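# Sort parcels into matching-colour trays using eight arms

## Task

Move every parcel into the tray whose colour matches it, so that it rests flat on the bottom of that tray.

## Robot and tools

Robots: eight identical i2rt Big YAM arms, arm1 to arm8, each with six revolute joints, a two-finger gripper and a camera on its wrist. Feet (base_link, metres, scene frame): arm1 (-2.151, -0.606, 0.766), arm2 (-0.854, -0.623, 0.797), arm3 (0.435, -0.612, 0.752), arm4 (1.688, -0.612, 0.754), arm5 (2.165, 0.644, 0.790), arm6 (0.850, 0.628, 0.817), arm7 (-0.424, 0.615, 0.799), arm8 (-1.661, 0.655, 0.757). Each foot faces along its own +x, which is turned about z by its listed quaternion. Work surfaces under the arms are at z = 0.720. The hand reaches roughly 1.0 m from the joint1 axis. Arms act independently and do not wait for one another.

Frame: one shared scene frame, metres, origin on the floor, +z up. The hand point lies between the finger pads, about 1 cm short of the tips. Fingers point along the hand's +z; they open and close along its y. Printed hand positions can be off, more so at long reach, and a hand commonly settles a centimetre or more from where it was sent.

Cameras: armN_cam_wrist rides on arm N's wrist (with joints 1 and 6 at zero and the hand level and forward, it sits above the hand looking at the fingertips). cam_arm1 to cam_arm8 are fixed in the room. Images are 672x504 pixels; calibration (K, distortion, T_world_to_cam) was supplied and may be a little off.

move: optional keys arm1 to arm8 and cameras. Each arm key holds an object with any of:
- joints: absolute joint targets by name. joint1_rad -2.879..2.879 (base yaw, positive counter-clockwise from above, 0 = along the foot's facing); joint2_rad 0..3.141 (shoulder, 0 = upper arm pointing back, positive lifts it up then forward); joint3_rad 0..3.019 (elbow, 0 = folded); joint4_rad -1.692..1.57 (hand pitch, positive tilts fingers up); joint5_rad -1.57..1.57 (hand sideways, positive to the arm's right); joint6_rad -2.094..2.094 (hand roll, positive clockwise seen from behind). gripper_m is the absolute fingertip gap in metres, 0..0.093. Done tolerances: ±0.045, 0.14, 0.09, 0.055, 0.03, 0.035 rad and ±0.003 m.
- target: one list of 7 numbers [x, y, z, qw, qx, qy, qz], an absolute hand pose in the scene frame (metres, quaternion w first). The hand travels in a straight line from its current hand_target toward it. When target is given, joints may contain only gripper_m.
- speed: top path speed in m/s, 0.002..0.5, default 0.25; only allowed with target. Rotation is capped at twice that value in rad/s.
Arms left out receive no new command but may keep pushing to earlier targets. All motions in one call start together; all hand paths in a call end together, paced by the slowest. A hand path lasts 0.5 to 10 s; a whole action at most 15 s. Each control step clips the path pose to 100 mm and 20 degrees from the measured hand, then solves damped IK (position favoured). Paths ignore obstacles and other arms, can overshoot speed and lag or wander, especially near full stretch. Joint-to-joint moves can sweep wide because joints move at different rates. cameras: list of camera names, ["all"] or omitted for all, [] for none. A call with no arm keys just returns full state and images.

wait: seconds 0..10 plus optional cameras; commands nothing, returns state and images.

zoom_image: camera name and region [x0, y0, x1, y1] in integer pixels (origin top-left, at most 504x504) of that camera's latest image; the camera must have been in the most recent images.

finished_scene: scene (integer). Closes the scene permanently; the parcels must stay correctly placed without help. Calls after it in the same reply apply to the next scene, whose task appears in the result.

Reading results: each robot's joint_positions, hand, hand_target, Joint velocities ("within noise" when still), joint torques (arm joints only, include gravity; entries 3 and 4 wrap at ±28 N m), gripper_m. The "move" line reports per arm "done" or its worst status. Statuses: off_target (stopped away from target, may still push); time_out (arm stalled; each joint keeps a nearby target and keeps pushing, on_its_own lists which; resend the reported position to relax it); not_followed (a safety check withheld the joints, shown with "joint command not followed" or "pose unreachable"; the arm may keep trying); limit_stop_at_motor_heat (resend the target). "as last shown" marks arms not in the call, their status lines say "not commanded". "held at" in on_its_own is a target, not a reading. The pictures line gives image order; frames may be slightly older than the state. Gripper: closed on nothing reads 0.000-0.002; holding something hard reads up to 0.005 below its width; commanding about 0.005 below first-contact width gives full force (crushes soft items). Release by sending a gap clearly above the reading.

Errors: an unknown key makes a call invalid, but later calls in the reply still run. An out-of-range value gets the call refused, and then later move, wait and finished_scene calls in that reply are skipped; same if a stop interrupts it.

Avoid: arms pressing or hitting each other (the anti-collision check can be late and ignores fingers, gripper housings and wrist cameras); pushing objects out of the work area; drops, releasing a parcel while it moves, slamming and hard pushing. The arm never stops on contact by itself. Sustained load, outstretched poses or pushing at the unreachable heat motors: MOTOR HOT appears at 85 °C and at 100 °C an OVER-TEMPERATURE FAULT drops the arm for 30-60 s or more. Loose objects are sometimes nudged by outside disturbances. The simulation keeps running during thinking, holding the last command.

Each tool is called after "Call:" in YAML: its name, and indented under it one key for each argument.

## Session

Call:
move:

Scene clock: 0.00 s.
Joint torques (N m): no reading
Heat: arm1: hottest joint1_rad 30 °C; arm2: hottest joint2_rad 29 °C; arm3: hottest joint2_rad 30 °C; arm4: hottest joint3_rad 33 °C; arm5: hottest joint3_rad 32 °C; arm6: hottest joint2_rad 30 °C; arm7: hottest joint3_rad 33 °C; arm8: hottest joint1_rad 29 °C.
Joint velocities: within noise
arm1.joint_positions: joint1_rad=+0.458 joint2_rad=+0.456 joint3_rad=+1.438 joint4_rad=-1.139 joint5_rad=+0.063 joint6_rad=-0.074 gripper_m=+0.09396
arm1.joint_status: not commanded
arm1.hand: x=-1.9866 y=-0.6052 z=+1.4040 quat_wxyz=(-0.650, +0.024, -0.759, +0.041) (m; scene frame)
arm1.hand_target: x=-1.9921 y=-0.6053 z=+1.4119 quat_wxyz=(-0.658, +0.023, -0.752, +0.041) (m; scene frame)
arm1.hand_status: not commanded
arm2.joint_positions: joint1_rad=-0.133 joint2_rad=+0.490 joint3_rad=+1.431 joint4_rad=-1.371 joint5_rad=+0.122 joint6_rad=+0.254 gripper_m=+0.09396
arm2.joint_status: not commanded
arm2.hand: x=-0.9557 y=-0.4897 z=+1.3731 quat_wxyz=(-0.193, +0.711, -0.448, -0.506) (m; scene frame)
arm2.hand_target: x=-0.9532 y=-0.4923 z=+1.3817 quat_wxyz=(-0.195, +0.705, -0.446, -0.516) (m; scene frame)
arm2.hand_status: not commanded
arm3.joint_positions: joint1_rad=+0.288 joint2_rad=+0.566 joint3_rad=+1.355 joint4_rad=-1.309 joint5_rad=+0.227 joint6_rad=-0.408 gripper_m=+0.09396
arm3.joint_status: not commanded
arm3.hand: x=+0.2384 y=-0.5089 z=+1.2929 quat_wxyz=(-0.272, +0.862, -0.018, -0.428) (m; scene frame)
arm3.hand_target: x=+0.2407 y=-0.5098 z=+1.3061 quat_wxyz=(-0.276, +0.854, -0.020, -0.440) (m; scene frame)
arm3.hand_status: not commanded
arm4.joint_positions: joint1_rad=-0.202 joint2_rad=+0.526 joint3_rad=+1.372 joint4_rad=-1.530 joint5_rad=+0.176 joint6_rad=+0.279 gripper_m=+0.09396
arm4.joint_status: not commanded
arm4.hand: x=+1.8391 y=-0.5129 z=+1.2624 quat_wxyz=(-0.405, +0.175, -0.887, -0.138) (m; scene frame)
arm4.hand_target: x=+1.8372 y=-0.5146 z=+1.2716 quat_wxyz=(-0.414, +0.173, -0.882, -0.143) (m; scene frame)
arm4.hand_status: not commanded
arm5.joint_positions: joint1_rad=+0.150 joint2_rad=+0.484 joint3_rad=+1.403 joint4_rad=-1.356 joint5_rad=-0.018 joint6_rad=+0.258 gripper_m=+0.09396
arm5.joint_status: not commanded
arm5.hand: x=+1.9905 y=+0.6571 z=+1.3561 quat_wxyz=(+0.044, +0.831, -0.149, -0.534) (m; scene frame)
arm5.hand_target: x=+1.9935 y=+0.6567 z=+1.3668 quat_wxyz=(+0.045, +0.825, -0.147, -0.545) (m; scene frame)
arm5.hand_status: not commanded
arm6.joint_positions: joint1_rad=+0.005 joint2_rad=+0.600 joint3_rad=+1.377 joint4_rad=-1.425 joint5_rad=+0.198 joint6_rad=-0.419 gripper_m=+0.09396
arm6.joint_status: not commanded
arm6.hand: x=+1.0055 y=+0.4776 z=+1.3387 quat_wxyz=(-0.341, -0.130, -0.883, +0.295) (m; scene frame)
arm6.hand_target: x=+1.0039 y=+0.4787 z=+1.3519 quat_wxyz=(-0.354, -0.130, -0.876, +0.302) (m; scene frame)
arm6.hand_status: not commanded
arm7.joint_positions: joint1_rad=-0.316 joint2_rad=+0.535 joint3_rad=+1.368 joint4_rad=-1.177 joint5_rad=-0.073 joint6_rad=-0.126 gripper_m=+0.09396
arm7.joint_status: not commanded
arm7.hand: x=-0.2873 y=+0.4416 z=+1.3804 quat_wxyz=(-0.508, -0.311, -0.757, +0.270) (m; scene frame)
arm7.hand_target: x=-0.2897 y=+0.4449 z=+1.3917 quat_wxyz=(-0.517, -0.307, -0.750, +0.275) (m; scene frame)
arm7.hand_status: not commanded
arm8.joint_positions: joint1_rad=+0.154 joint2_rad=+0.581 joint3_rad=+1.368 joint4_rad=-1.211 joint5_rad=-0.224 joint6_rad=+0.370 gripper_m=+0.09396
arm8.joint_status: not commanded
arm8.hand: x=-1.7287 y=+0.4302 z=+1.3236 quat_wxyz=(-0.435, -0.755, -0.361, +0.333) (m; scene frame)
arm8.hand_target: x=-1.7273 y=+0.4330 z=+1.3347 quat_wxyz=(-0.441, -0.748, -0.360, +0.341) (m; scene frame)
arm8.hand_status: not commanded
pictures: arm1_cam_wrist, arm2_cam_wrist, arm3_cam_wrist, arm4_cam_wrist, arm5_cam_wrist, arm6_cam_wrist, arm7_cam_wrist, arm8_cam_wrist, cam_arm1, cam_arm2, cam_arm3, cam_arm4, cam_arm5, cam_arm6, cam_arm7, cam_arm8
camera_calibration:
arm1_cam_wrist: T_world_to_cam=[[-0.0151899, -0.996953, 0.076509, -0.739945], [-0.693604, -0.0446081, -0.718974, -0.390757], [0.720196, -0.0639881, -0.690813, 2.48858], [0, 0, 0, 1]] pos_world=[-2.07453, -0.595882, 1.49481]
arm2_cam_wrist: T_world_to_cam=[[0.840398, 0.511513, -0.179125, 1.29842], [0.377955, -0.790013, -0.482731, 0.641545], [-0.388434, 0.337985, -0.857254, 1.09193], [0, 0, 0, 1]] pos_world=[-0.909517, -0.526384, 1.47834]
arm3_cam_wrist: T_world_to_cam=[[0.273517, 0.847801, 0.454336, -0.222297], [0.935917, -0.125599, -0.329066, 0.144225], [-0.221918, 0.515226, -0.827825, 1.50942], [0, 0, 0, 1]] pos_world=[0.260787, -0.571114, 1.39799]
arm4_cam_wrist: T_world_to_cam=[[0.421855, -0.902681, -0.084888, -1.1342], [-0.884829, -0.389463, -0.255726, 1.75509], [0.197778, 0.182991, -0.963015, 1.07074], [0, 0, 0, 1]] pos_world=[1.81965, -0.536211, 1.38368]
arm5_cam_wrist: T_world_to_cam=[[0.208912, 0.948065, -0.239849, -0.712488], [0.828489, -0.301889, -0.471666, -0.803489], [-0.519578, -0.100176, -0.84853, 2.37481], [0, 0, 0, 1]] pos_world=[2.04843, 0.67082, 1.46523]
arm6_cam_wrist: T_world_to_cam=[[-0.428817, -0.788123, 0.441564, 0.214993], [-0.903379, 0.371489, -0.214249, 1.0236], [0.00481816, -0.490773, -0.871274, 1.52024], [0, 0, 0, 1]] pos_world=[1.00957, 0.535277, 1.44892]
arm7_cam_wrist: T_world_to_cam=[[-0.747697, -0.654596, 0.111593, -0.082968], [-0.585602, 0.570766, -0.575584, 0.380558], [0.313082, -0.495711, -0.810093, 1.54839], [0, 0, 0, 1]] pos_world=[-0.323954, 0.496036, 1.48264]
arm8_cam_wrist: T_world_to_cam=[[-0.833849, 0.353228, -0.424177, -1.03093], [0.527182, 0.737406, -0.422271, 1.15734], [0.163633, -0.575728, -0.8011, 1.71143], [0, 0, 0, 1]] pos_world=[-1.74981, 0.496045, 1.42244]

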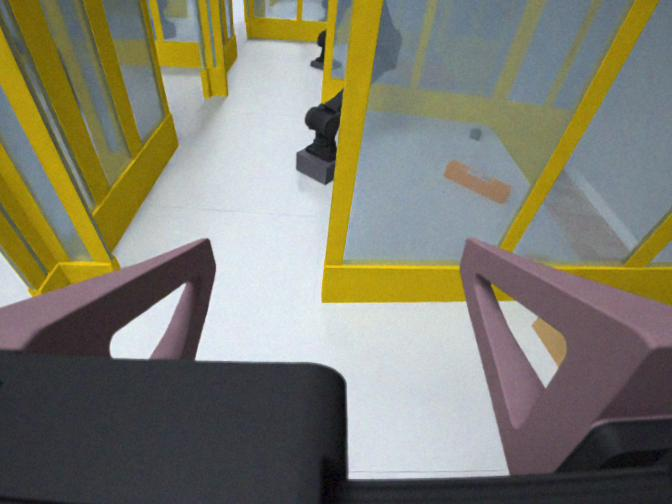

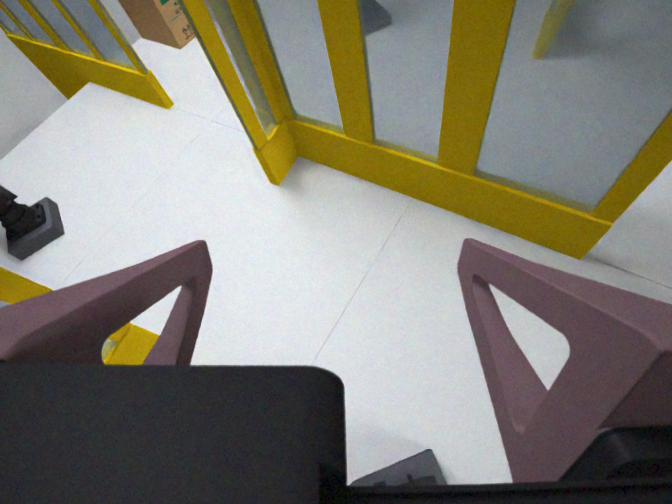

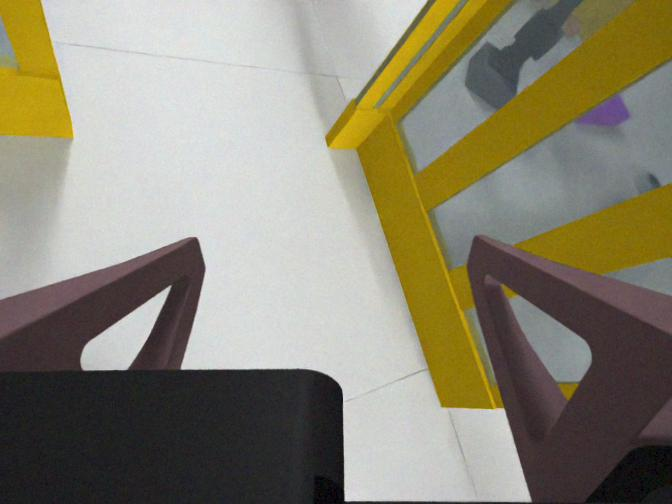

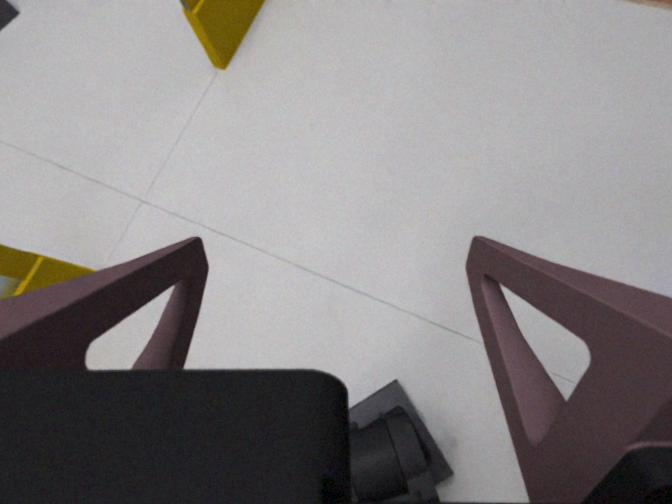

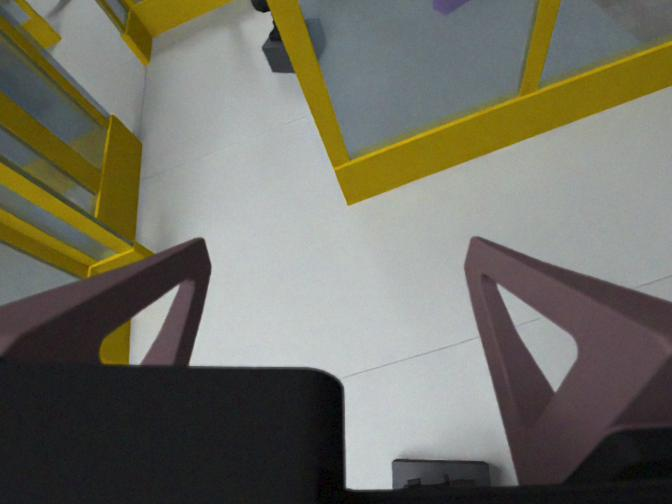

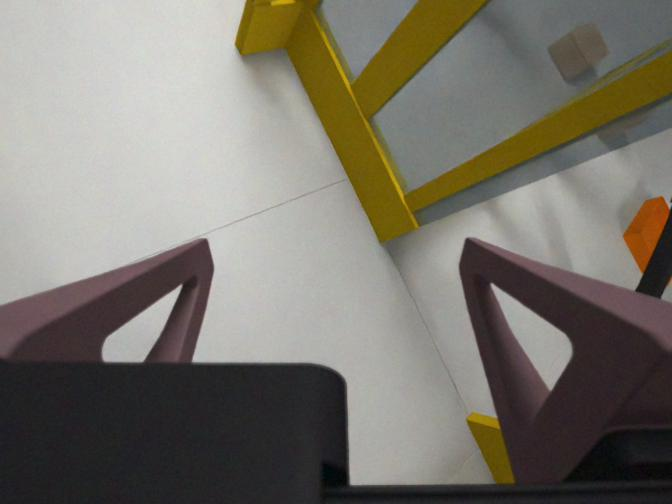

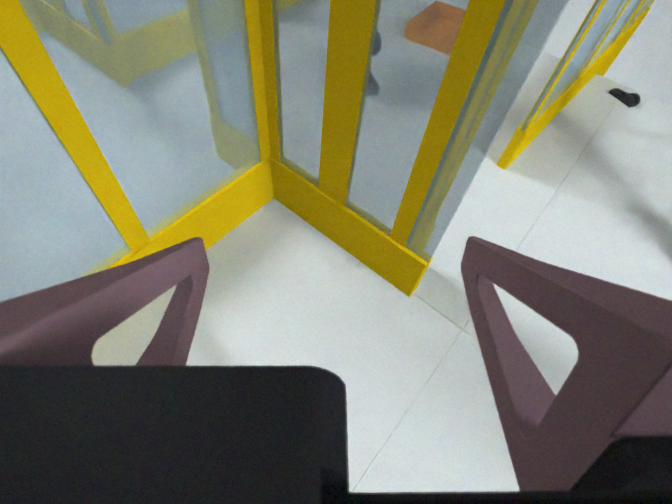

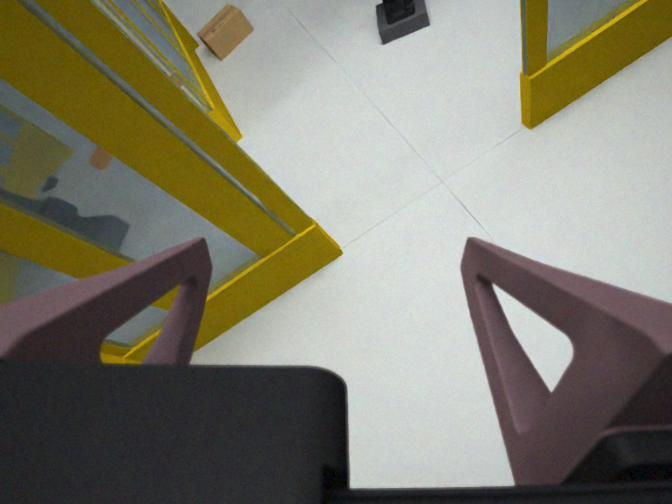

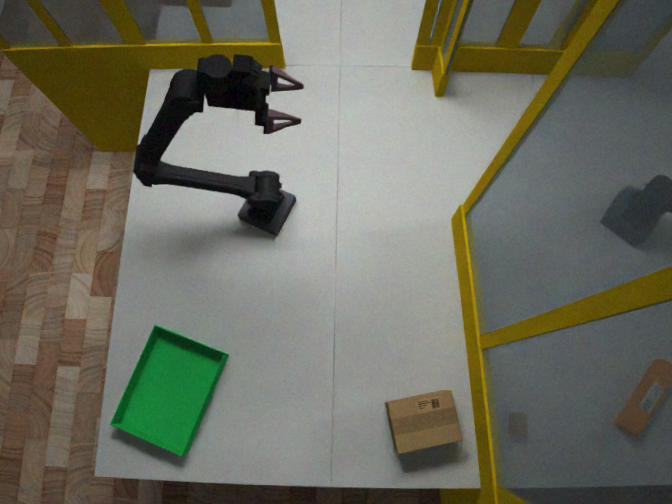

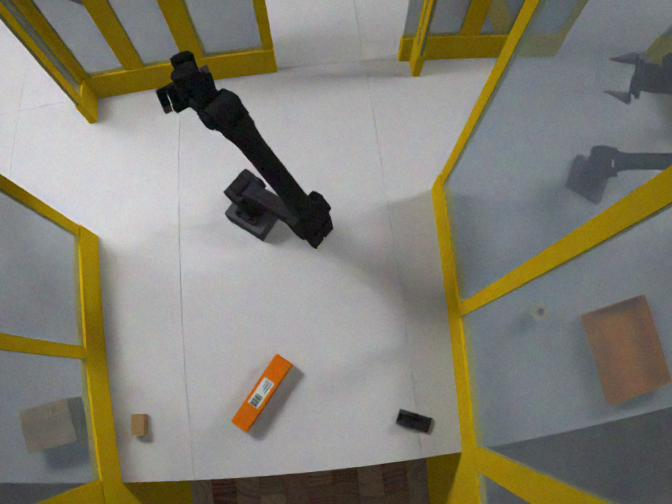

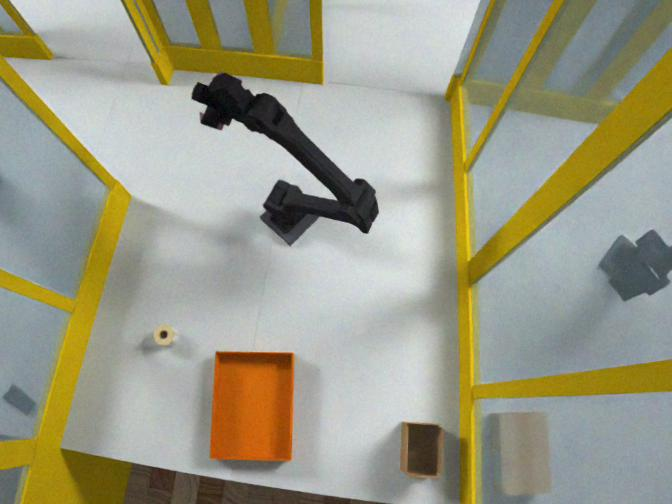

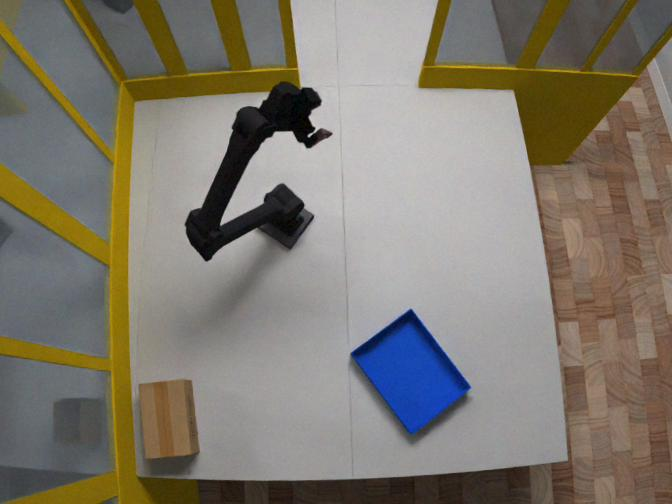

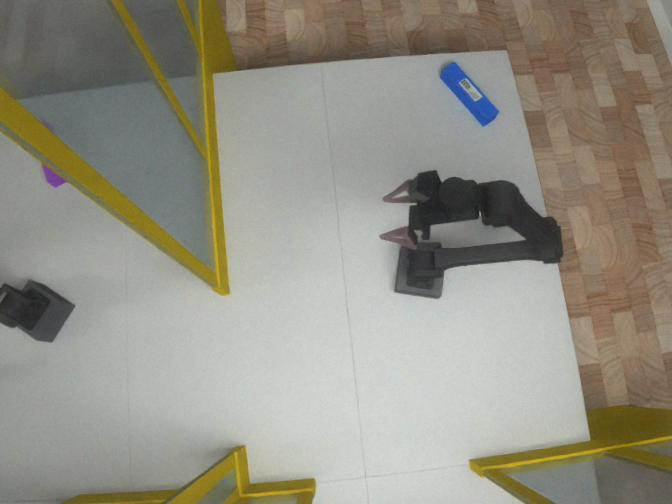

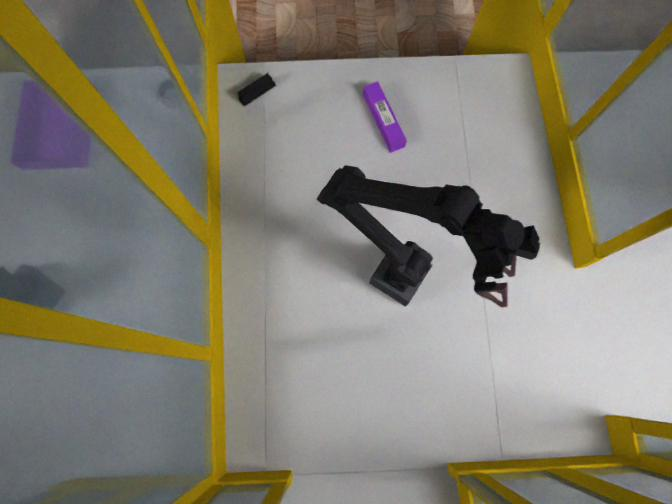

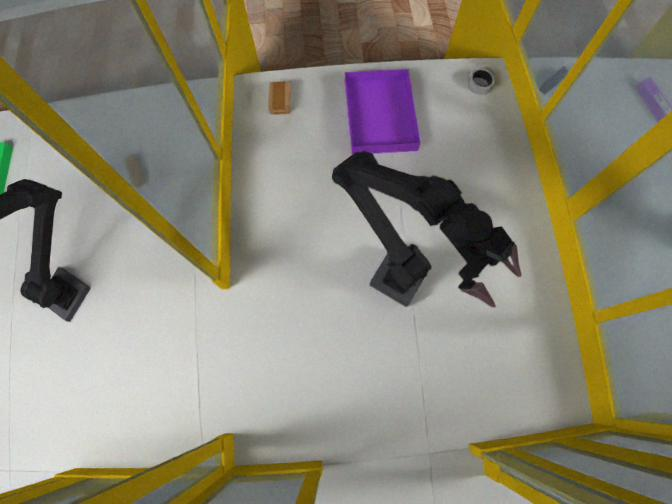

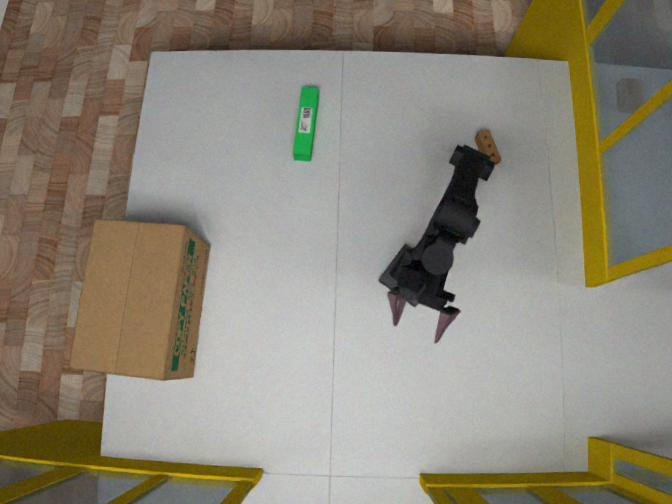

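Call:
move:
  arm8: {"joints":{"joint1_rad":-1.93,"joint2_rad":0.6,"joint3_rad":1.401,"joint4_rad":-1.483,"joint5_rad":0,"joint6_rad":0.65,"gripper_m":0.093}}
  arm5: {"joints":{"joint1_rad":-1.714,"joint2_rad":0.6,"joint3_rad":1.401,"joint4_rad":-1.483,"joint5_rad":0,"joint6_rad":-0.88,"gripper_m":0.093}}
  arm6: {"joints":{"joint1_rad":2.21,"joint2_rad":0.6,"joint3_rad":1.401,"joint4_rad":-1.483,"joint5_rad":0,"joint6_rad":-0.25,"gripper_m":0.093}}
  arm2: {"joints":{"joint1_rad":2.18,"joint2_rad":0.6,"joint3_rad":1.401,"joint4_rad":-1.483,"joint5_rad":0,"joint6_rad":0.59,"gripper_m":0.093}}
  cameras: []

Call:
move:
  arm8: {"joints":{"joint2_rad":2.016,"joint3_rad":1.966,"joint4_rad":-1.52}}
  arm5: {"joints":{"joint2_rad":2.016,"joint3_rad":1.966,"joint4_rad":-1.52}}
  arm6: {"joints":{"joint2_rad":2.016,"joint3_rad":1.966,"joint4_rad":-1.52}}
  arm2: {"joints":{"joint2_rad":2.016,"joint3_rad":1.966,"joint4_rad":-1.52}}
  cameras: []

Call:
move:
  arm8: {"target":[-2.025,1.18,0.875,0,-0.6915,0.7224,0]}
  arm5: {"target":[2.452,1.313,0.875,0,-0.8526,0.5225,0]}
  arm6: {"target":[0.836,1.294,0.875,0,-0.796,0.605,0]}
  arm2: {"target":[-0.887,-1.249,0.875,0,0.895,0.446,0]}
  cameras: ["arm8_cam_wrist","arm5_cam_wrist","arm6_cam_wrist","arm2_cam_wrist"]

Scene clock: 63.47 s.
Joint torques (N m): arm1=[1.2 5.66 7.51 1.95 0.13 0.03] | arm2=[0.85 1.79 7.72 1.46 -0.03 0.04] | arm3=[-0.44 1.2 10.14 1.62 -0.05 0] | arm4=[-0.03 3.43 9.95 1.77 0.02 0.03] | arm5=[-1.67 3.6 6.65 1.06 -0.2 -0.09] | arm6=[0.15 2.67 9.29 1.06 0.04 0.02] | arm7=[-0.44 1.44 10.45 1.54 -0.1 0.12] | arm8=[1.08 3.55 11.62 0.73 -0.01 -0.01]
Heat: arm1: hottest joint1_rad 30 °C; arm2: hottest joint3_rad 34 °C; arm3: hottest joint3_rad 31 °C; arm4: hottest joint3_rad 38 °C; arm5: hottest joint3_rad 35 °C; arm6: hottest joint3_rad 33 °C; arm7: hottest joint3_rad 41 °C; arm8: hottest joint3_rad 35 °C.
move: arm2 done; arm5 done; arm6 done; arm8 done
Joint velocities: within noise
arm1, arm3, arm4, arm7: as last shown
arm2.joint_positions: joint1_rad=+2.172 joint2_rad=+0.604 joint3_rad=+1.395 joint4_rad=-1.472 joint5_rad=+0.002 joint6_rad=+0.576 gripper_m=+0.09311
arm2.joint_status: all done
arm2.hand: x=-0.8671 y=-0.8312 z=+1.3153 quat_wxyz=(+0.371, +0.806, +0.407, -0.217) (m; scene frame)
arm2.hand_target: x=-0.8650 y=-0.8276 z=+1.3167 quat_wxyz=(+0.373, +0.807, +0.405, -0.212) (m; scene frame)
arm2.hand_status: not commanded
arm5.joint_positions: joint1_rad=-1.706 joint2_rad=+0.599 joint3_rad=+1.391 joint4_rad=-1.471 joint5_rad=+0.000 joint6_rad=-0.870 gripper_m=+0.09315
arm5.joint_status: all done
arm5.hand: x=+2.2431 y=+0.8319 z=+1.3089 quat_wxyz=(-0.429, +0.769, -0.469, -0.065) (m; scene frame)
arm5.hand_target: x=+2.2436 y=+0.8286 z=+1.3114 quat_wxyz=(-0.429, +0.770, -0.469, -0.061) (m; scene frame)
arm5.hand_status: not commanded
arm6.joint_positions: joint1_rad=+2.201 joint2_rad=+0.600 joint3_rad=+1.377 joint4_rad=-1.475 joint5_rad=-0.001 joint6_rad=-0.259 gripper_m=+0.09314
arm6.joint_status: all done
arm6.hand: x=+0.8483 y=+0.8367 z=+1.3271 quat_wxyz=(-0.333, +0.722, -0.548, -0.260) (m; scene frame)
arm6.hand_target: x=+0.8465 y=+0.8326 z=+1.3368 quat_wxyz=(-0.337, +0.719, -0.546, -0.268) (m; scene frame)
arm6.hand_status: not commanded
arm8.joint_positions: joint1_rad=-1.924 joint2_rad=+0.592 joint3_rad=+1.368 joint4_rad=-1.473 joint5_rad=-0.002 joint6_rad=+0.643 gripper_m=+0.09310
arm8.joint_status: all done
arm8.hand: x=-1.7797 y=+0.8252 z=+1.2650 quat_wxyz=(+0.066, -0.631, +0.651, +0.417) (m; scene frame)
arm8.hand_target: x=-1.7770 y=+0.8240 z=+1.2769 quat_wxyz=(+0.067, -0.624, +0.653, +0.424) (m; scene frame)
arm8.hand_status: not commanded
pictures: none
No camera images: "cameras" was empty.

Scene clock: 65.77 s.
Joint torques (N m): arm1=[1.2 5.71 7.51 2 0.12 0.01] | arm2=[0.85 -22.95 10.33 0.25 -0.01 0.07] | arm3=[-0.67 1.26 10.17 1.61 -0.05 0] | arm4=[-0.03 3.43 9.96 1.77 0.01 0.03] | arm5=[-1.08 -17.61 8.77 0.09 -0.21 -0.19] | arm6=[0.15 -17.73 11 -0.09 0.04 -0.01] | arm7=[-0.26 1.61 10.45 1.58 -0.1 0.11] | arm8=[1.2 -20.89 12.62 -0.53 0.02 0.03]
Heat: arm1: hottest joint1_rad 30 °C; arm2: hottest joint3_rad 34 °C; arm3: hottest joint3_rad 31 °C; arm4: hottest joint3_rad 38 °C; arm5: hottest joint3_rad 35 °C; arm6: hottest joint3_rad 33 °C; arm7: hottest joint3_rad 41 °C; arm8: hottest joint3_rad 35 °C.
move: arm2 done; arm5 done; arm6 done; arm8 done
Joint velocities: within noise
arm1, arm3, arm4, arm7: as last shown
arm2.joint_positions: joint1_rad=+2.172 joint2_rad=+2.013 joint3_rad=+1.940 joint4_rad=-1.513 joint5_rad=+0.002 joint6_rad=+0.577 gripper_m=+0.09311
arm2.joint_status: all done
arm2.hand: x=-0.8916 y=-1.2444 z=+0.9667 quat_wxyz=(-0.008, +0.893, +0.450, +0.003) (m; scene frame)
arm2.hand_target: x=-0.8868 y=-1.2502 z=+0.9747 quat_wxyz=(+0.000, +0.894, +0.448, +0.000) (m; scene frame)
arm2.hand_status: not commanded
arm5.joint_positions: joint1_rad=-1.706 joint2_rad=+2.019 joint3_rad=+1.933 joint4_rad=-1.511 joint5_rad=+0.000 joint6_rad=-0.871 gripper_m=+0.09315
arm5.joint_status: all done
arm5.hand: x=+2.4043 y=+1.2161 z=+0.9585 quat_wxyz=(+0.009, +0.854, -0.521, +0.002) (m; scene frame)
arm5.hand_target: x=+2.4114 y=+1.2201 z=+0.9728 quat_wxyz=(-0.004, +0.854, -0.520, +0.000) (m; scene frame)
arm5.hand_status: not commanded
arm6.joint_positions: joint1_rad=+2.201 joint2_rad=+2.042 joint3_rad=+1.932 joint4_rad=-1.515 joint5_rad=-0.001 joint6_rad=-0.259 gripper_m=+0.09314
arm6.joint_status: all done
arm6.hand: x=+0.8431 y=+1.2488 z=+0.9671 quat_wxyz=(+0.021, +0.796, -0.605, +0.016) (m; scene frame)
arm6.hand_target: x=+0.8373 y=+1.2561 z=+0.9951 quat_wxyz=(+0.000, +0.796, -0.605, +0.000) (m; scene frame)
arm6.hand_status: not commanded
arm8.joint_positions: joint1_rad=-1.924 joint2_rad=+2.024 joint3_rad=+1.936 joint4_rad=-1.513 joint5_rad=-0.002 joint6_rad=+0.643 gripper_m=+0.09310
arm8.joint_status: all done
arm8.hand: x=-2.0179 y=+1.1645 z=+0.9188 quat_wxyz=(-0.003, -0.696, +0.718, -0.015) (m; scene frame)
arm8.hand_target: x=-2.0181 y=+1.1719 z=+0.9351 quat_wxyz=(+0.000, -0.691, +0.723, +0.000) (m; scene frame)
arm8.hand_status: not commanded
pictures: none
No camera images: "cameras" was empty.

Scene clock: 67.47 s.
Joint torques (N m): arm1=[1.49 5.54 7.53 1.98 0.1 0] | arm2=[0.79 -22.48 8.2 0.91 -0.03 0.08] | arm3=[-0.56 1.32 10.18 1.61 -0.05 0] | arm4=[-0.03 3.43 9.96 1.77 0.01 0.03] | arm5=[-1.49 -21.48 10.32 -0.12 -0.24 -0.11] | arm6=[0.15 -17.32 9.76 0.49 0.03 0] | arm7=[-0.32 1.61 10.5 1.63 -0.09 0.12] | arm8=[1.55 -19.31 9.63 0.28 0.03 0.05]
Heat: arm1: hottest joint1_rad 30 °C; arm2: hottest joint3_rad 34 °C; arm3: hottest joint3_rad 32 °C; arm4: hottest joint3_rad 38 °C; arm5: hottest joint3_rad 35 °C; arm6: hottest joint3_rad 33 °C; arm7: hottest joint3_rad 41 °C; arm8: hottest joint3_rad 35 °C.
move: arm2 done; arm5 off_target; arm6 off_target; arm8 off_target
Joint velocities: within noise
arm1, arm3, arm4, arm7: as last shown
arm2.joint_positions: joint1_rad=+2.172 joint2_rad=+2.049 joint3_rad=+1.772 joint4_rad=-1.294 joint5_rad=+0.002 joint6_rad=+0.581 gripper_m=+0.09311
arm2.joint_status: not commanded
arm2.hand: x=-0.8917 y=-1.2457 z=+0.8818 quat_wxyz=(-0.001, +0.894, +0.449, -0.001) (m; scene frame)
arm2.hand_target: x=-0.8869 y=-1.2489 z=+0.8752 quat_wxyz=(+0.000, +0.895, +0.446, +0.000) (m; scene frame)
arm2.hand_status: done (0.009 m and 0.4 deg from the pose sent, 0.092 m and 1.1 deg at the start)
arm5.joint_positions: joint1_rad=-1.707 joint2_rad=+2.404 joint3_rad=+2.323 joint4_rad=-1.538 joint5_rad=+0.000 joint6_rad=-0.871 gripper_m=+0.09315
arm5.joint_status: not commanded
arm5.hand: x=+2.4421 y=+1.3042 z=+0.8537 quat_wxyz=(+0.021, +0.853, -0.521, +0.004) (m; scene frame)
arm5.hand_target: x=+2.4516 y=+1.3121 z=+0.8753 quat_wxyz=(-0.001, +0.853, -0.522, +0.000) (m; scene frame)
arm5.hand_status: off_target (0.025 m and 2.4 deg from the pose sent, 0.137 m and 1.1 deg at the start)
arm6.joint_positions: joint1_rad=+2.202 joint2_rad=+2.190 joint3_rad=+1.908 joint4_rad=-1.326 joint5_rad=-0.001 joint6_rad=-0.258 gripper_m=+0.09314
arm6.joint_status: not commanded
arm6.hand: x=+0.8422 y=+1.2828 z=+0.8646 quat_wxyz=(+0.015, +0.796, -0.605, +0.011) (m; scene frame)
arm6.hand_target: x=+0.8359 y=+1.2935 z=+0.8752 quat_wxyz=(+0.000, +0.796, -0.605, +0.000) (m; scene frame)
arm6.hand_status: off_target (0.016 m and 2.1 deg from the pose sent, 0.103 m and 3.1 deg at the start)
arm8.joint_positions: joint1_rad=-1.924 joint2_rad=+2.050 joint3_rad=+1.893 joint4_rad=-1.405 joint5_rad=-0.002 joint6_rad=+0.643 gripper_m=+0.09310
arm8.joint_status: not commanded
arm8.hand: x=-2.0261 y=+1.1762 z=+0.8867 quat_wxyz=(+0.000, -0.696, +0.718, +0.004) (m; scene frame)
arm8.hand_target: x=-2.0249 y=+1.1797 z=+0.8750 quat_wxyz=(+0.000, -0.692, +0.722, +0.000) (m; scene frame)
arm8.hand_status: off_target (0.012 m and 0.8 deg from the pose sent, 0.047 m and 1.9 deg at the start)
pictures: arm2_cam_wrist, arm5_cam_wrist, arm6_cam_wrist, arm8_cam_wrist
camera_calibration:
arm2_cam_wrist: T_world_to_cam=[[-0.798905, 0.601282, 0.014502, 0.0226598], [0.495208, 0.643901, 0.583232, 0.73382], [0.34135, 0.473129, -0.812176, 1.73055], [0, 0, 0, 1]] pos_world=[-0.936015, -1.30491, 0.977199]
arm5_cam_wrist: T_world_to_cam=[[0.894721, 0.445898, -0.0254713, -2.74368], [0.372462, -0.713465, 0.593497, -0.478141], [0.246466, -0.540502, -0.804433, 0.913858], [0, 0, 0, 1]] pos_world=[2.40769, 1.37621, 0.949027]
arm6_cam_wrist: T_world_to_cam=[[0.96162, 0.274356, -0.00408421, -1.15972], [0.220987, -0.765567, 0.604212, 0.279349], [0.162642, -0.581924, -0.796813, 1.42277], [0, 0, 0, 1]] pos_world=[0.822079, 1.35998, 0.960161]
arm8_cam_wrist: T_world_to_cam=[[0.99917, -0.0371562, -0.0167191, 2.08397], [-0.0202696, -0.809251, 0.587113, 0.394516], [-0.0353448, -0.586287, -0.809332, 1.45614], [0, 0, 0, 1]] pos_world=[-2.02277, 1.25041, 0.981719]

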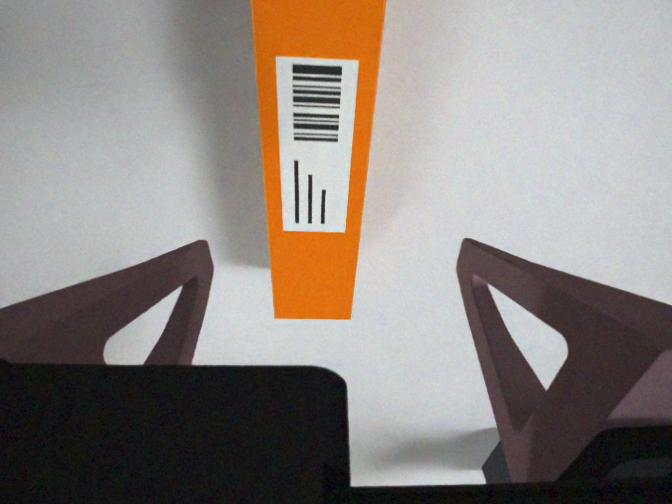

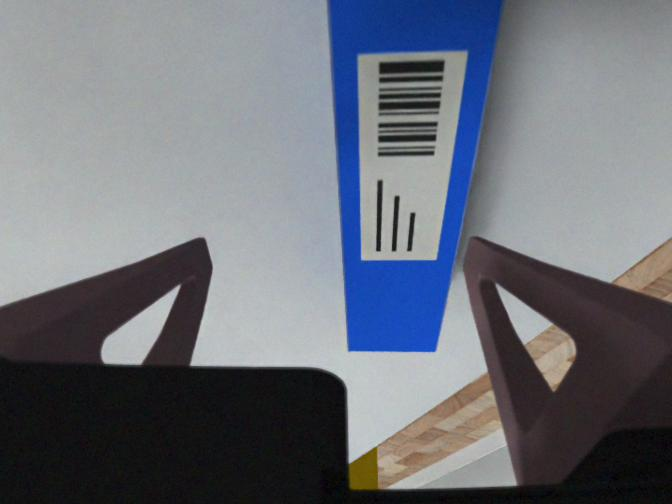

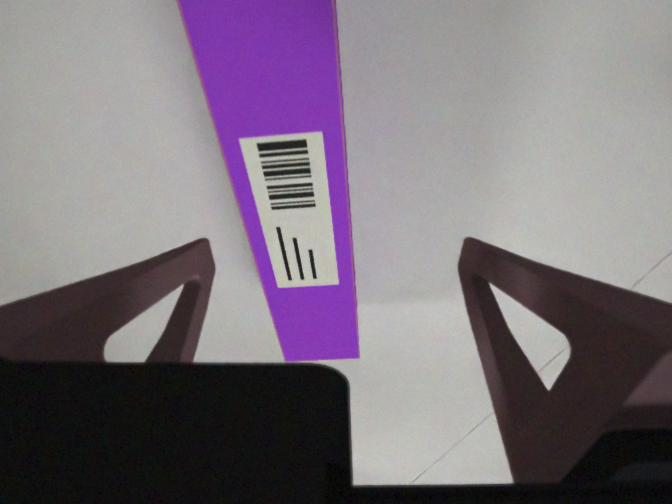

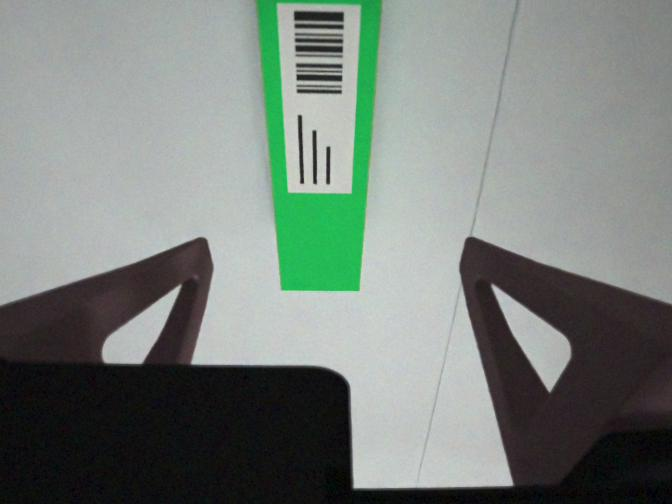

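Call:
move:
  arm8: {"target":[-2.038,1.203,0.815,0,-0.6915,0.7224,0]}
  arm5: {"target":[2.472,1.335,0.82,0,-0.834,0.552,0]}
  arm6: {"target":[0.825,1.254,0.82,0,-0.843,0.537,0]}
  arm2: {"target":[-0.885,-1.256,0.82,0,0.895,0.446,0]}
  cameras: []

Call:
move:
  arm8: {"target":[-2.038,1.205,0.769,0,-0.6915,0.7224,0],"speed":0.13}
  arm5: {"target":[2.473,1.338,0.772,0,-0.834,0.552,0],"speed":0.13}
  arm6: {"target":[0.825,1.254,0.770,0,-0.843,0.537,0],"speed":0.13}
  arm2: {"target":[-0.885,-1.256,0.768,0,0.895,0.446,0],"speed":0.13}
  cameras: []

Call:
move:
  arm8: {"joints":{"gripper_m":0.04}}
  arm5: {"joints":{"gripper_m":0.04}}
  arm6: {"joints":{"gripper_m":0.04}}
  arm2: {"joints":{"gripper_m":0.04}}
  cameras: ["arm8_cam_wrist","arm5_cam_wrist","arm6_cam_wrist","arm2_cam_wrist"]

Scene clock: 103.57 s.
Joint torques (N m): arm1=[1.32 5.66 7.56 2.02 0.11 0.01] | arm2=[0.85 -23.36 8.13 0.9 -0.03 0.08] | arm3=[-0.56 1.2 10.19 1.61 -0.05 0] | arm4=[-0.03 3.43 9.95 1.77 0.01 0.03] | arm5=[-0.62 -22.65 10.1 -0.24 -0.26 0.06] | arm6=[0.03 -18.73 7.3 0.47 0 -0.18] | arm7=[-0.26 1.38 10.47 1.59 -0.09 0.12] | arm8=[1.32 -21.77 12.37 0.18 0.05 0.01]
Heat: arm1: hottest joint3_rad 31 °C; arm2: hottest joint3_rad 35 °C; arm3: hottest joint3_rad 32 °C; arm4: hottest joint3_rad 39 °C; arm5: hottest joint3_rad 38 °C; arm6: hottest joint3_rad 36 °C; arm7: hottest joint3_rad 43 °C; arm8: hottest joint3_rad 33 °C.
move: arm2 done; arm5 off_target; arm6 off_target; arm8 off_target
Joint velocities: within noise
arm1, arm3, arm4, arm7: as last shown
arm2.joint_positions: joint1_rad=+2.176 joint2_rad=+2.122 joint3_rad=+1.733 joint4_rad=-1.188 joint5_rad=+0.002 joint6_rad=+0.584 gripper_m=+0.09311
arm2.joint_status: not commanded
arm2.hand: x=-0.8899 y=-1.2519 z=+0.8238 quat_wxyz=(-0.003, +0.894, +0.449, +0.001) (m; scene frame)
arm2.hand_target: x=-0.8849 y=-1.2559 z=+0.8201 quat_wxyz=(+0.000, +0.895, +0.446, +0.000) (m; scene frame)
arm2.hand_status: done (0.007 m and 0.5 deg from the pose sent, 0.063 m and 0.4 deg at the start)
arm5.joint_positions: joint1_rad=-1.723 joint2_rad=+2.562 joint3_rad=+2.471 joint4_rad=-1.530 joint5_rad=+0.000 joint6_rad=-0.830 gripper_m=+0.09315
arm5.joint_status: not commanded
arm5.hand: x=+2.4639 y=+1.3251 z=+0.7967 quat_wxyz=(+0.021, +0.838, -0.545, +0.004) (m; scene frame)
arm5.hand_target: x=+2.4715 y=+1.3341 z=+0.8201 quat_wxyz=(-0.001, +0.834, -0.552, +0.000) (m; scene frame)
arm5.hand_status: off_target (0.027 m and 2.6 deg from the pose sent, 0.055 m and 4.8 deg at the start)
arm6.joint_positions: joint1_rad=+2.222 joint2_rad=+2.169 joint3_rad=+1.685 joint4_rad=-1.134 joint5_rad=+0.000 joint6_rad=-0.386 gripper_m=+0.09314
arm6.joint_status: not commanded
arm6.hand: x=+0.8304 y=+1.2455 z=+0.7990 quat_wxyz=(+0.019, +0.838, -0.544, +0.014) (m; scene frame)
arm6.hand_target: x=+0.8251 y=+1.2538 z=+0.8201 quat_wxyz=(+0.000, +0.843, -0.537, +0.000) (m; scene frame)
arm6.hand_status: off_target (0.023 m and 2.9 deg from the pose sent, 0.056 m and 9.7 deg at the start)
arm8.joint_positions: joint1_rad=-1.925 joint2_rad=+2.178 joint3_rad=+1.893 joint4_rad=-1.323 joint5_rad=-0.002 joint6_rad=+0.643 gripper_m=+0.09310
arm8.joint_status: not commanded
arm8.hand: x=-2.0342 y=+1.1890 z=+0.8065 quat_wxyz=(-0.004, -0.695, +0.718, -0.018) (m; scene frame)
arm8.hand_target: x=-2.0376 y=+1.2026 z=+0.8153 quat_wxyz=(+0.000, -0.692, +0.722, +0.000) (m; scene frame)
arm8.hand_status: off_target (0.017 m and 2.2 deg from the pose sent, 0.077 m and 0.8 deg at the start)
pictures: none
No camera images: "cameras" was empty.

Scene clock: 104.77 s.
Joint torques (N m): arm1=[1.32 5.66 7.46 1.89 0.07 0.02] | arm2=[0.85 -23.3 7.64 0.9 -0.03 0.07] | arm3=[-0.5 1.2 10.17 1.58 -0.05 0.01] | arm4=[-0.03 3.43 9.96 1.76 0.01 0.03] | arm5=[-1.44 -21.77 7.43 0.88 -0.21 0.03] | arm6=[0.03 -15.09 7.3 0.58 0 -0.18] | arm7=[-0.26 1.61 10.43 1.66 -0.09 0.11] | arm8=[1.38 -20.66 9.39 0.25 0.05 -0.01]
Heat: arm1: hottest joint3_rad 31 °C; arm2: hottest joint3_rad 35 °C; arm3: hottest joint3_rad 32 °C; arm4: hottest joint3_rad 39 °C; arm5: hottest joint3_rad 38 °C; arm6: hottest joint3_rad 36 °C; arm7: hottest joint3_rad 43 °C; arm8: hottest joint3_rad 33 °C.
move: arm2 done; arm5 done; arm6 done; arm8 off_target
Joint velocities: arm1=[within noise] | arm2=[within noise] | arm3=[within noise] | arm4=[within noise] | arm5=[within noise] | arm6=[within noise] | arm7=[within noise] | arm8=[-0.005 -0.015 0.022 -0.007 -0.183 -0.066 0]
arm1, arm3, arm4, arm7: as last shown
arm2.joint_positions: joint1_rad=+2.176 joint2_rad=+2.181 joint3_rad=+1.693 joint4_rad=-1.085 joint5_rad=+0.002 joint6_rad=+0.584 gripper_m=+0.09311
arm2.joint_status: not commanded
arm2.hand: x=-0.8900 y=-1.2530 z=+0.7738 quat_wxyz=(-0.002, +0.894, +0.449, +0.000) (m; scene frame)
arm2.hand_target: x=-0.8849 y=-1.2558 z=+0.7680 quat_wxyz=(+0.000, +0.895, +0.446, +0.000) (m; scene frame)
arm2.hand_status: done (0.008 m and 0.4 deg from the pose sent, 0.056 m and 0.5 deg at the start)
arm5.joint_positions: joint1_rad=-1.723 joint2_rad=+2.600 joint3_rad=+2.471 joint4_rad=-1.472 joint5_rad=+0.000 joint6_rad=-0.829 gripper_m=+0.09315
arm5.joint_status: not commanded
arm5.hand: x=+2.4675 y=+1.3333 z=+0.7682 quat_wxyz=(+0.012, +0.838, -0.546, +0.002) (m; scene frame)
arm5.hand_target: x=+2.4728 y=+1.3379 z=+0.7720 quat_wxyz=(+0.000, +0.834, -0.552, +0.000) (m; scene frame)
arm5.hand_status: done (0.008 m and 1.6 deg from the pose sent, 0.029 m and 2.6 deg at the start)
arm6.joint_positions: joint1_rad=+2.222 joint2_rad=+2.185 joint3_rad=+1.651 joint4_rad=-1.038 joint5_rad=+0.000 joint6_rad=-0.386 gripper_m=+0.09314
arm6.joint_status: not commanded
arm6.hand: x=+0.8301 y=+1.2521 z=+0.7775 quat_wxyz=(+0.000, +0.839, -0.544, +0.000) (m; scene frame)
arm6.hand_target: x=+0.8251 y=+1.2538 z=+0.7701 quat_wxyz=(+0.000, +0.843, -0.537, +0.000) (m; scene frame)
arm6.hand_status: done (0.009 m and 1.0 deg from the pose sent, 0.031 m and 2.9 deg at the start)
arm8.joint_positions: joint1_rad=-1.927 joint2_rad=+2.211 joint3_rad=+1.881 joint4_rad=-1.233 joint5_rad=-0.002 joint6_rad=+0.643 gripper_m=+0.09310
arm8.joint_status: not commanded
arm8.hand: x=-2.0418 y=+1.2015 z=+0.7813 quat_wxyz=(+0.000, -0.695, +0.719, +0.004) (m; scene frame)
arm8.hand_target: x=-2.0379 y=+1.2047 z=+0.7690 quat_wxyz=(+0.000, -0.692, +0.722, +0.000) (m; scene frame)
arm8.hand_status: off_target (0.013 m and 0.7 deg from the pose sent, 0.041 m and 2.2 deg at the start)
pictures: none
No camera images: "cameras" was empty.

Scene clock: 105.43 s.
Joint torques (N m): arm1=[1.32 5.6 7.57 1.98 0.11 0] | arm2=[0.85 -23.36 7.66 0.88 -0.01 0.07] | arm3=[-0.62 1.2 10.22 1.63 -0.05 0.01] | arm4=[-0.03 3.43 9.96 1.77 0.01 0.03] | arm5=[-1.14 -21.95 7.56 0.84 -0.2 0.05] | arm6=[0.03 -15.09 7.28 0.57 -0.02 -0.17] | arm7=[-0.26 1.49 10.47 1.62 -0.09 0.13] | arm8=[1.32 -20.84 9.33 0.31 0.04 -0.01]
Heat: arm1: hottest joint3_rad 31 °C; arm2: hottest joint3_rad 35 °C; arm3: hottest joint3_rad 32 °C; arm4: hottest joint3_rad 39 °C; arm5: hottest joint3_rad 38 °C; arm6: hottest joint3_rad 36 °C; arm7: hottest joint3_rad 43 °C; arm8: hottest joint2_rad 33 °C.
move: arm2 off_target; arm5 off_target; arm6 off_target; arm8 off_target
Joint velocities: within noise
arm1, arm3, arm4, arm7: as last shown
arm2.joint_positions: joint1_rad=+2.176 joint2_rad=+2.181 joint3_rad=+1.693 joint4_rad=-1.085 joint5_rad=+0.001 joint6_rad=+0.585 gripper_m=+0.05863
arm2.joint_status: gripper_m off_target (ended at +0.05866, target +0.04000)
arm2.hand: x=-0.8900 y=-1.2531 z=+0.7738 quat_wxyz=(-0.002, +0.894, +0.449, +0.000) (m; scene frame)
arm2.hand_target: x=-0.8850 y=-1.2558 z=+0.7680 quat_wxyz=(+0.000, +0.895, +0.446, +0.000) (m; scene frame)
arm2.hand_status: not commanded
arm5.joint_positions: joint1_rad=-1.723 joint2_rad=+2.600 joint3_rad=+2.471 joint4_rad=-1.472 joint5_rad=+0.000 joint6_rad=-0.828 gripper_m=+0.05987
arm5.joint_status: gripper_m off_target (ended at +0.05989, target +0.04000)
arm5.hand: x=+2.4675 y=+1.3334 z=+0.7682 quat_wxyz=(+0.011, +0.838, -0.546, +0.002) (m; scene frame)
arm5.hand_target: x=+2.4728 y=+1.3379 z=+0.7720 quat_wxyz=(+0.000, +0.834, -0.552, +0.000) (m; scene frame)
arm5.hand_status: not commanded
arm6.joint_positions: joint1_rad=+2.222 joint2_rad=+2.185 joint3_rad=+1.651 joint4_rad=-1.038 joint5_rad=+0.001 joint6_rad=-0.387 gripper_m=+0.05983
arm6.joint_status: gripper_m off_target (ended at +0.05986, target +0.04000)
arm6.hand: x=+0.8302 y=+1.2521 z=+0.7775 quat_wxyz=(+0.000, +0.839, -0.544, +0.000) (m; scene frame)
arm6.hand_target: x=+0.8251 y=+1.2538 z=+0.7701 quat_wxyz=(+0.000, +0.843, -0.537, +0.000) (m; scene frame)
arm6.hand_status: not commanded
arm8.joint_positions: joint1_rad=-1.927 joint2_rad=+2.211 joint3_rad=+1.881 joint4_rad=-1.233 joint5_rad=-0.002 joint6_rad=+0.643 gripper_m=+0.05816
arm8.joint_status: gripper_m off_target (ended at +0.05819, target +0.04000)
arm8.hand: x=-2.0416 y=+1.2018 z=+0.7813 quat_wxyz=(+0.000, -0.695, +0.719, +0.004) (m; scene frame)
arm8.hand_target: x=-2.0380 y=+1.2047 z=+0.7690 quat_wxyz=(+0.000, -0.692, +0.722, +0.000) (m; scene frame)
arm8.hand_status: not commanded
pictures: arm2_cam_wrist, arm5_cam_wrist, arm6_cam_wrist, arm8_cam_wrist
camera_calibration:
arm2_cam_wrist: T_world_to_cam=[[-0.798453, 0.601859, 0.015455, 0.0304819], [0.495404, 0.642204, 0.584935, 0.797475], [0.342123, 0.4747, -0.810933, 1.64739], [0, 0, 0, 1]] pos_world=[-0.934344, -1.3125, 0.868981]
arm5_cam_wrist: T_world_to_cam=[[0.919506, 0.392925, -0.0109409, -2.78326], [0.324826, -0.743881, 0.584062, -0.250684], [0.221354, -0.540602, -0.811635, 0.92228], [0, 0, 0, 1]] pos_world=[2.4365, 1.40572, 0.864519]
arm6_cam_wrist: T_world_to_cam=[[0.910013, 0.414523, 0.00685171, -1.28132], [0.33526, -0.745526, 0.576014, 0.21314], [0.243879, -0.521883, -0.817411, 1.21089], [0, 0, 0, 1]] pos_world=[0.799253, 1.32198, 0.875805]
arm8_cam_wrist: T_world_to_cam=[[0.999052, -0.0402053, -0.0167161, 2.10204], [-0.0227409, -0.809186, 0.587113, 0.471592], [-0.0371315, -0.586176, -0.809332, 1.3815], [0, 0, 0, 1]] pos_world=[-2.03803, 1.27592, 0.87635]

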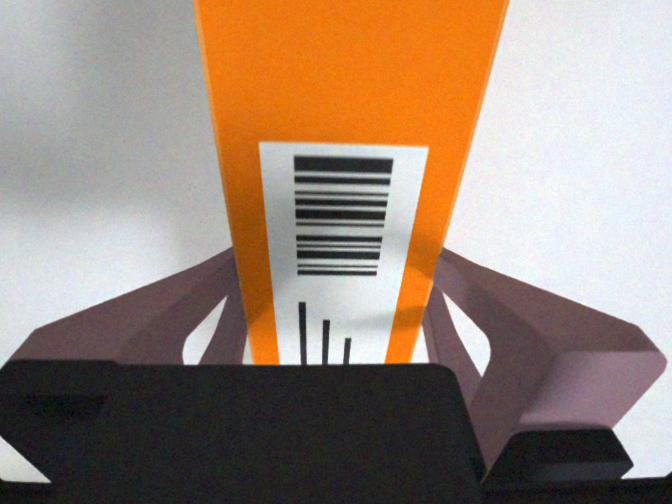

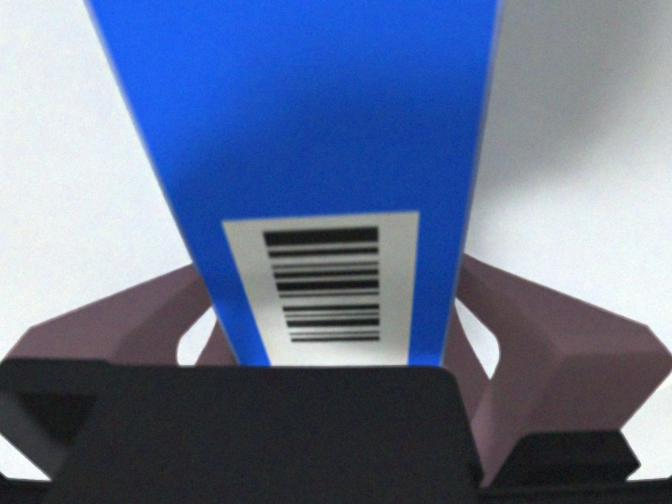

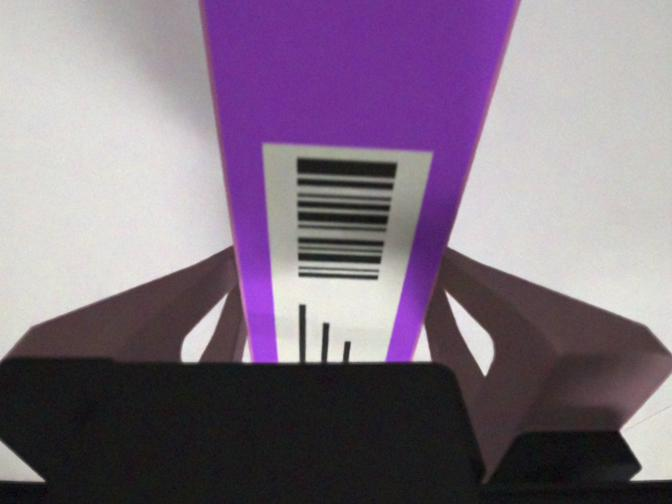

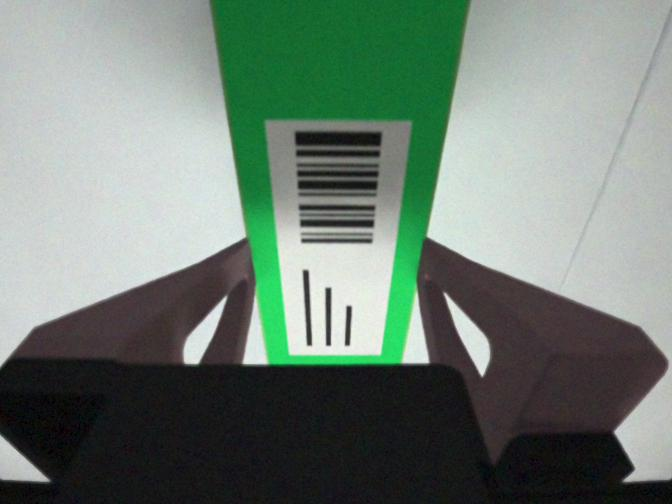

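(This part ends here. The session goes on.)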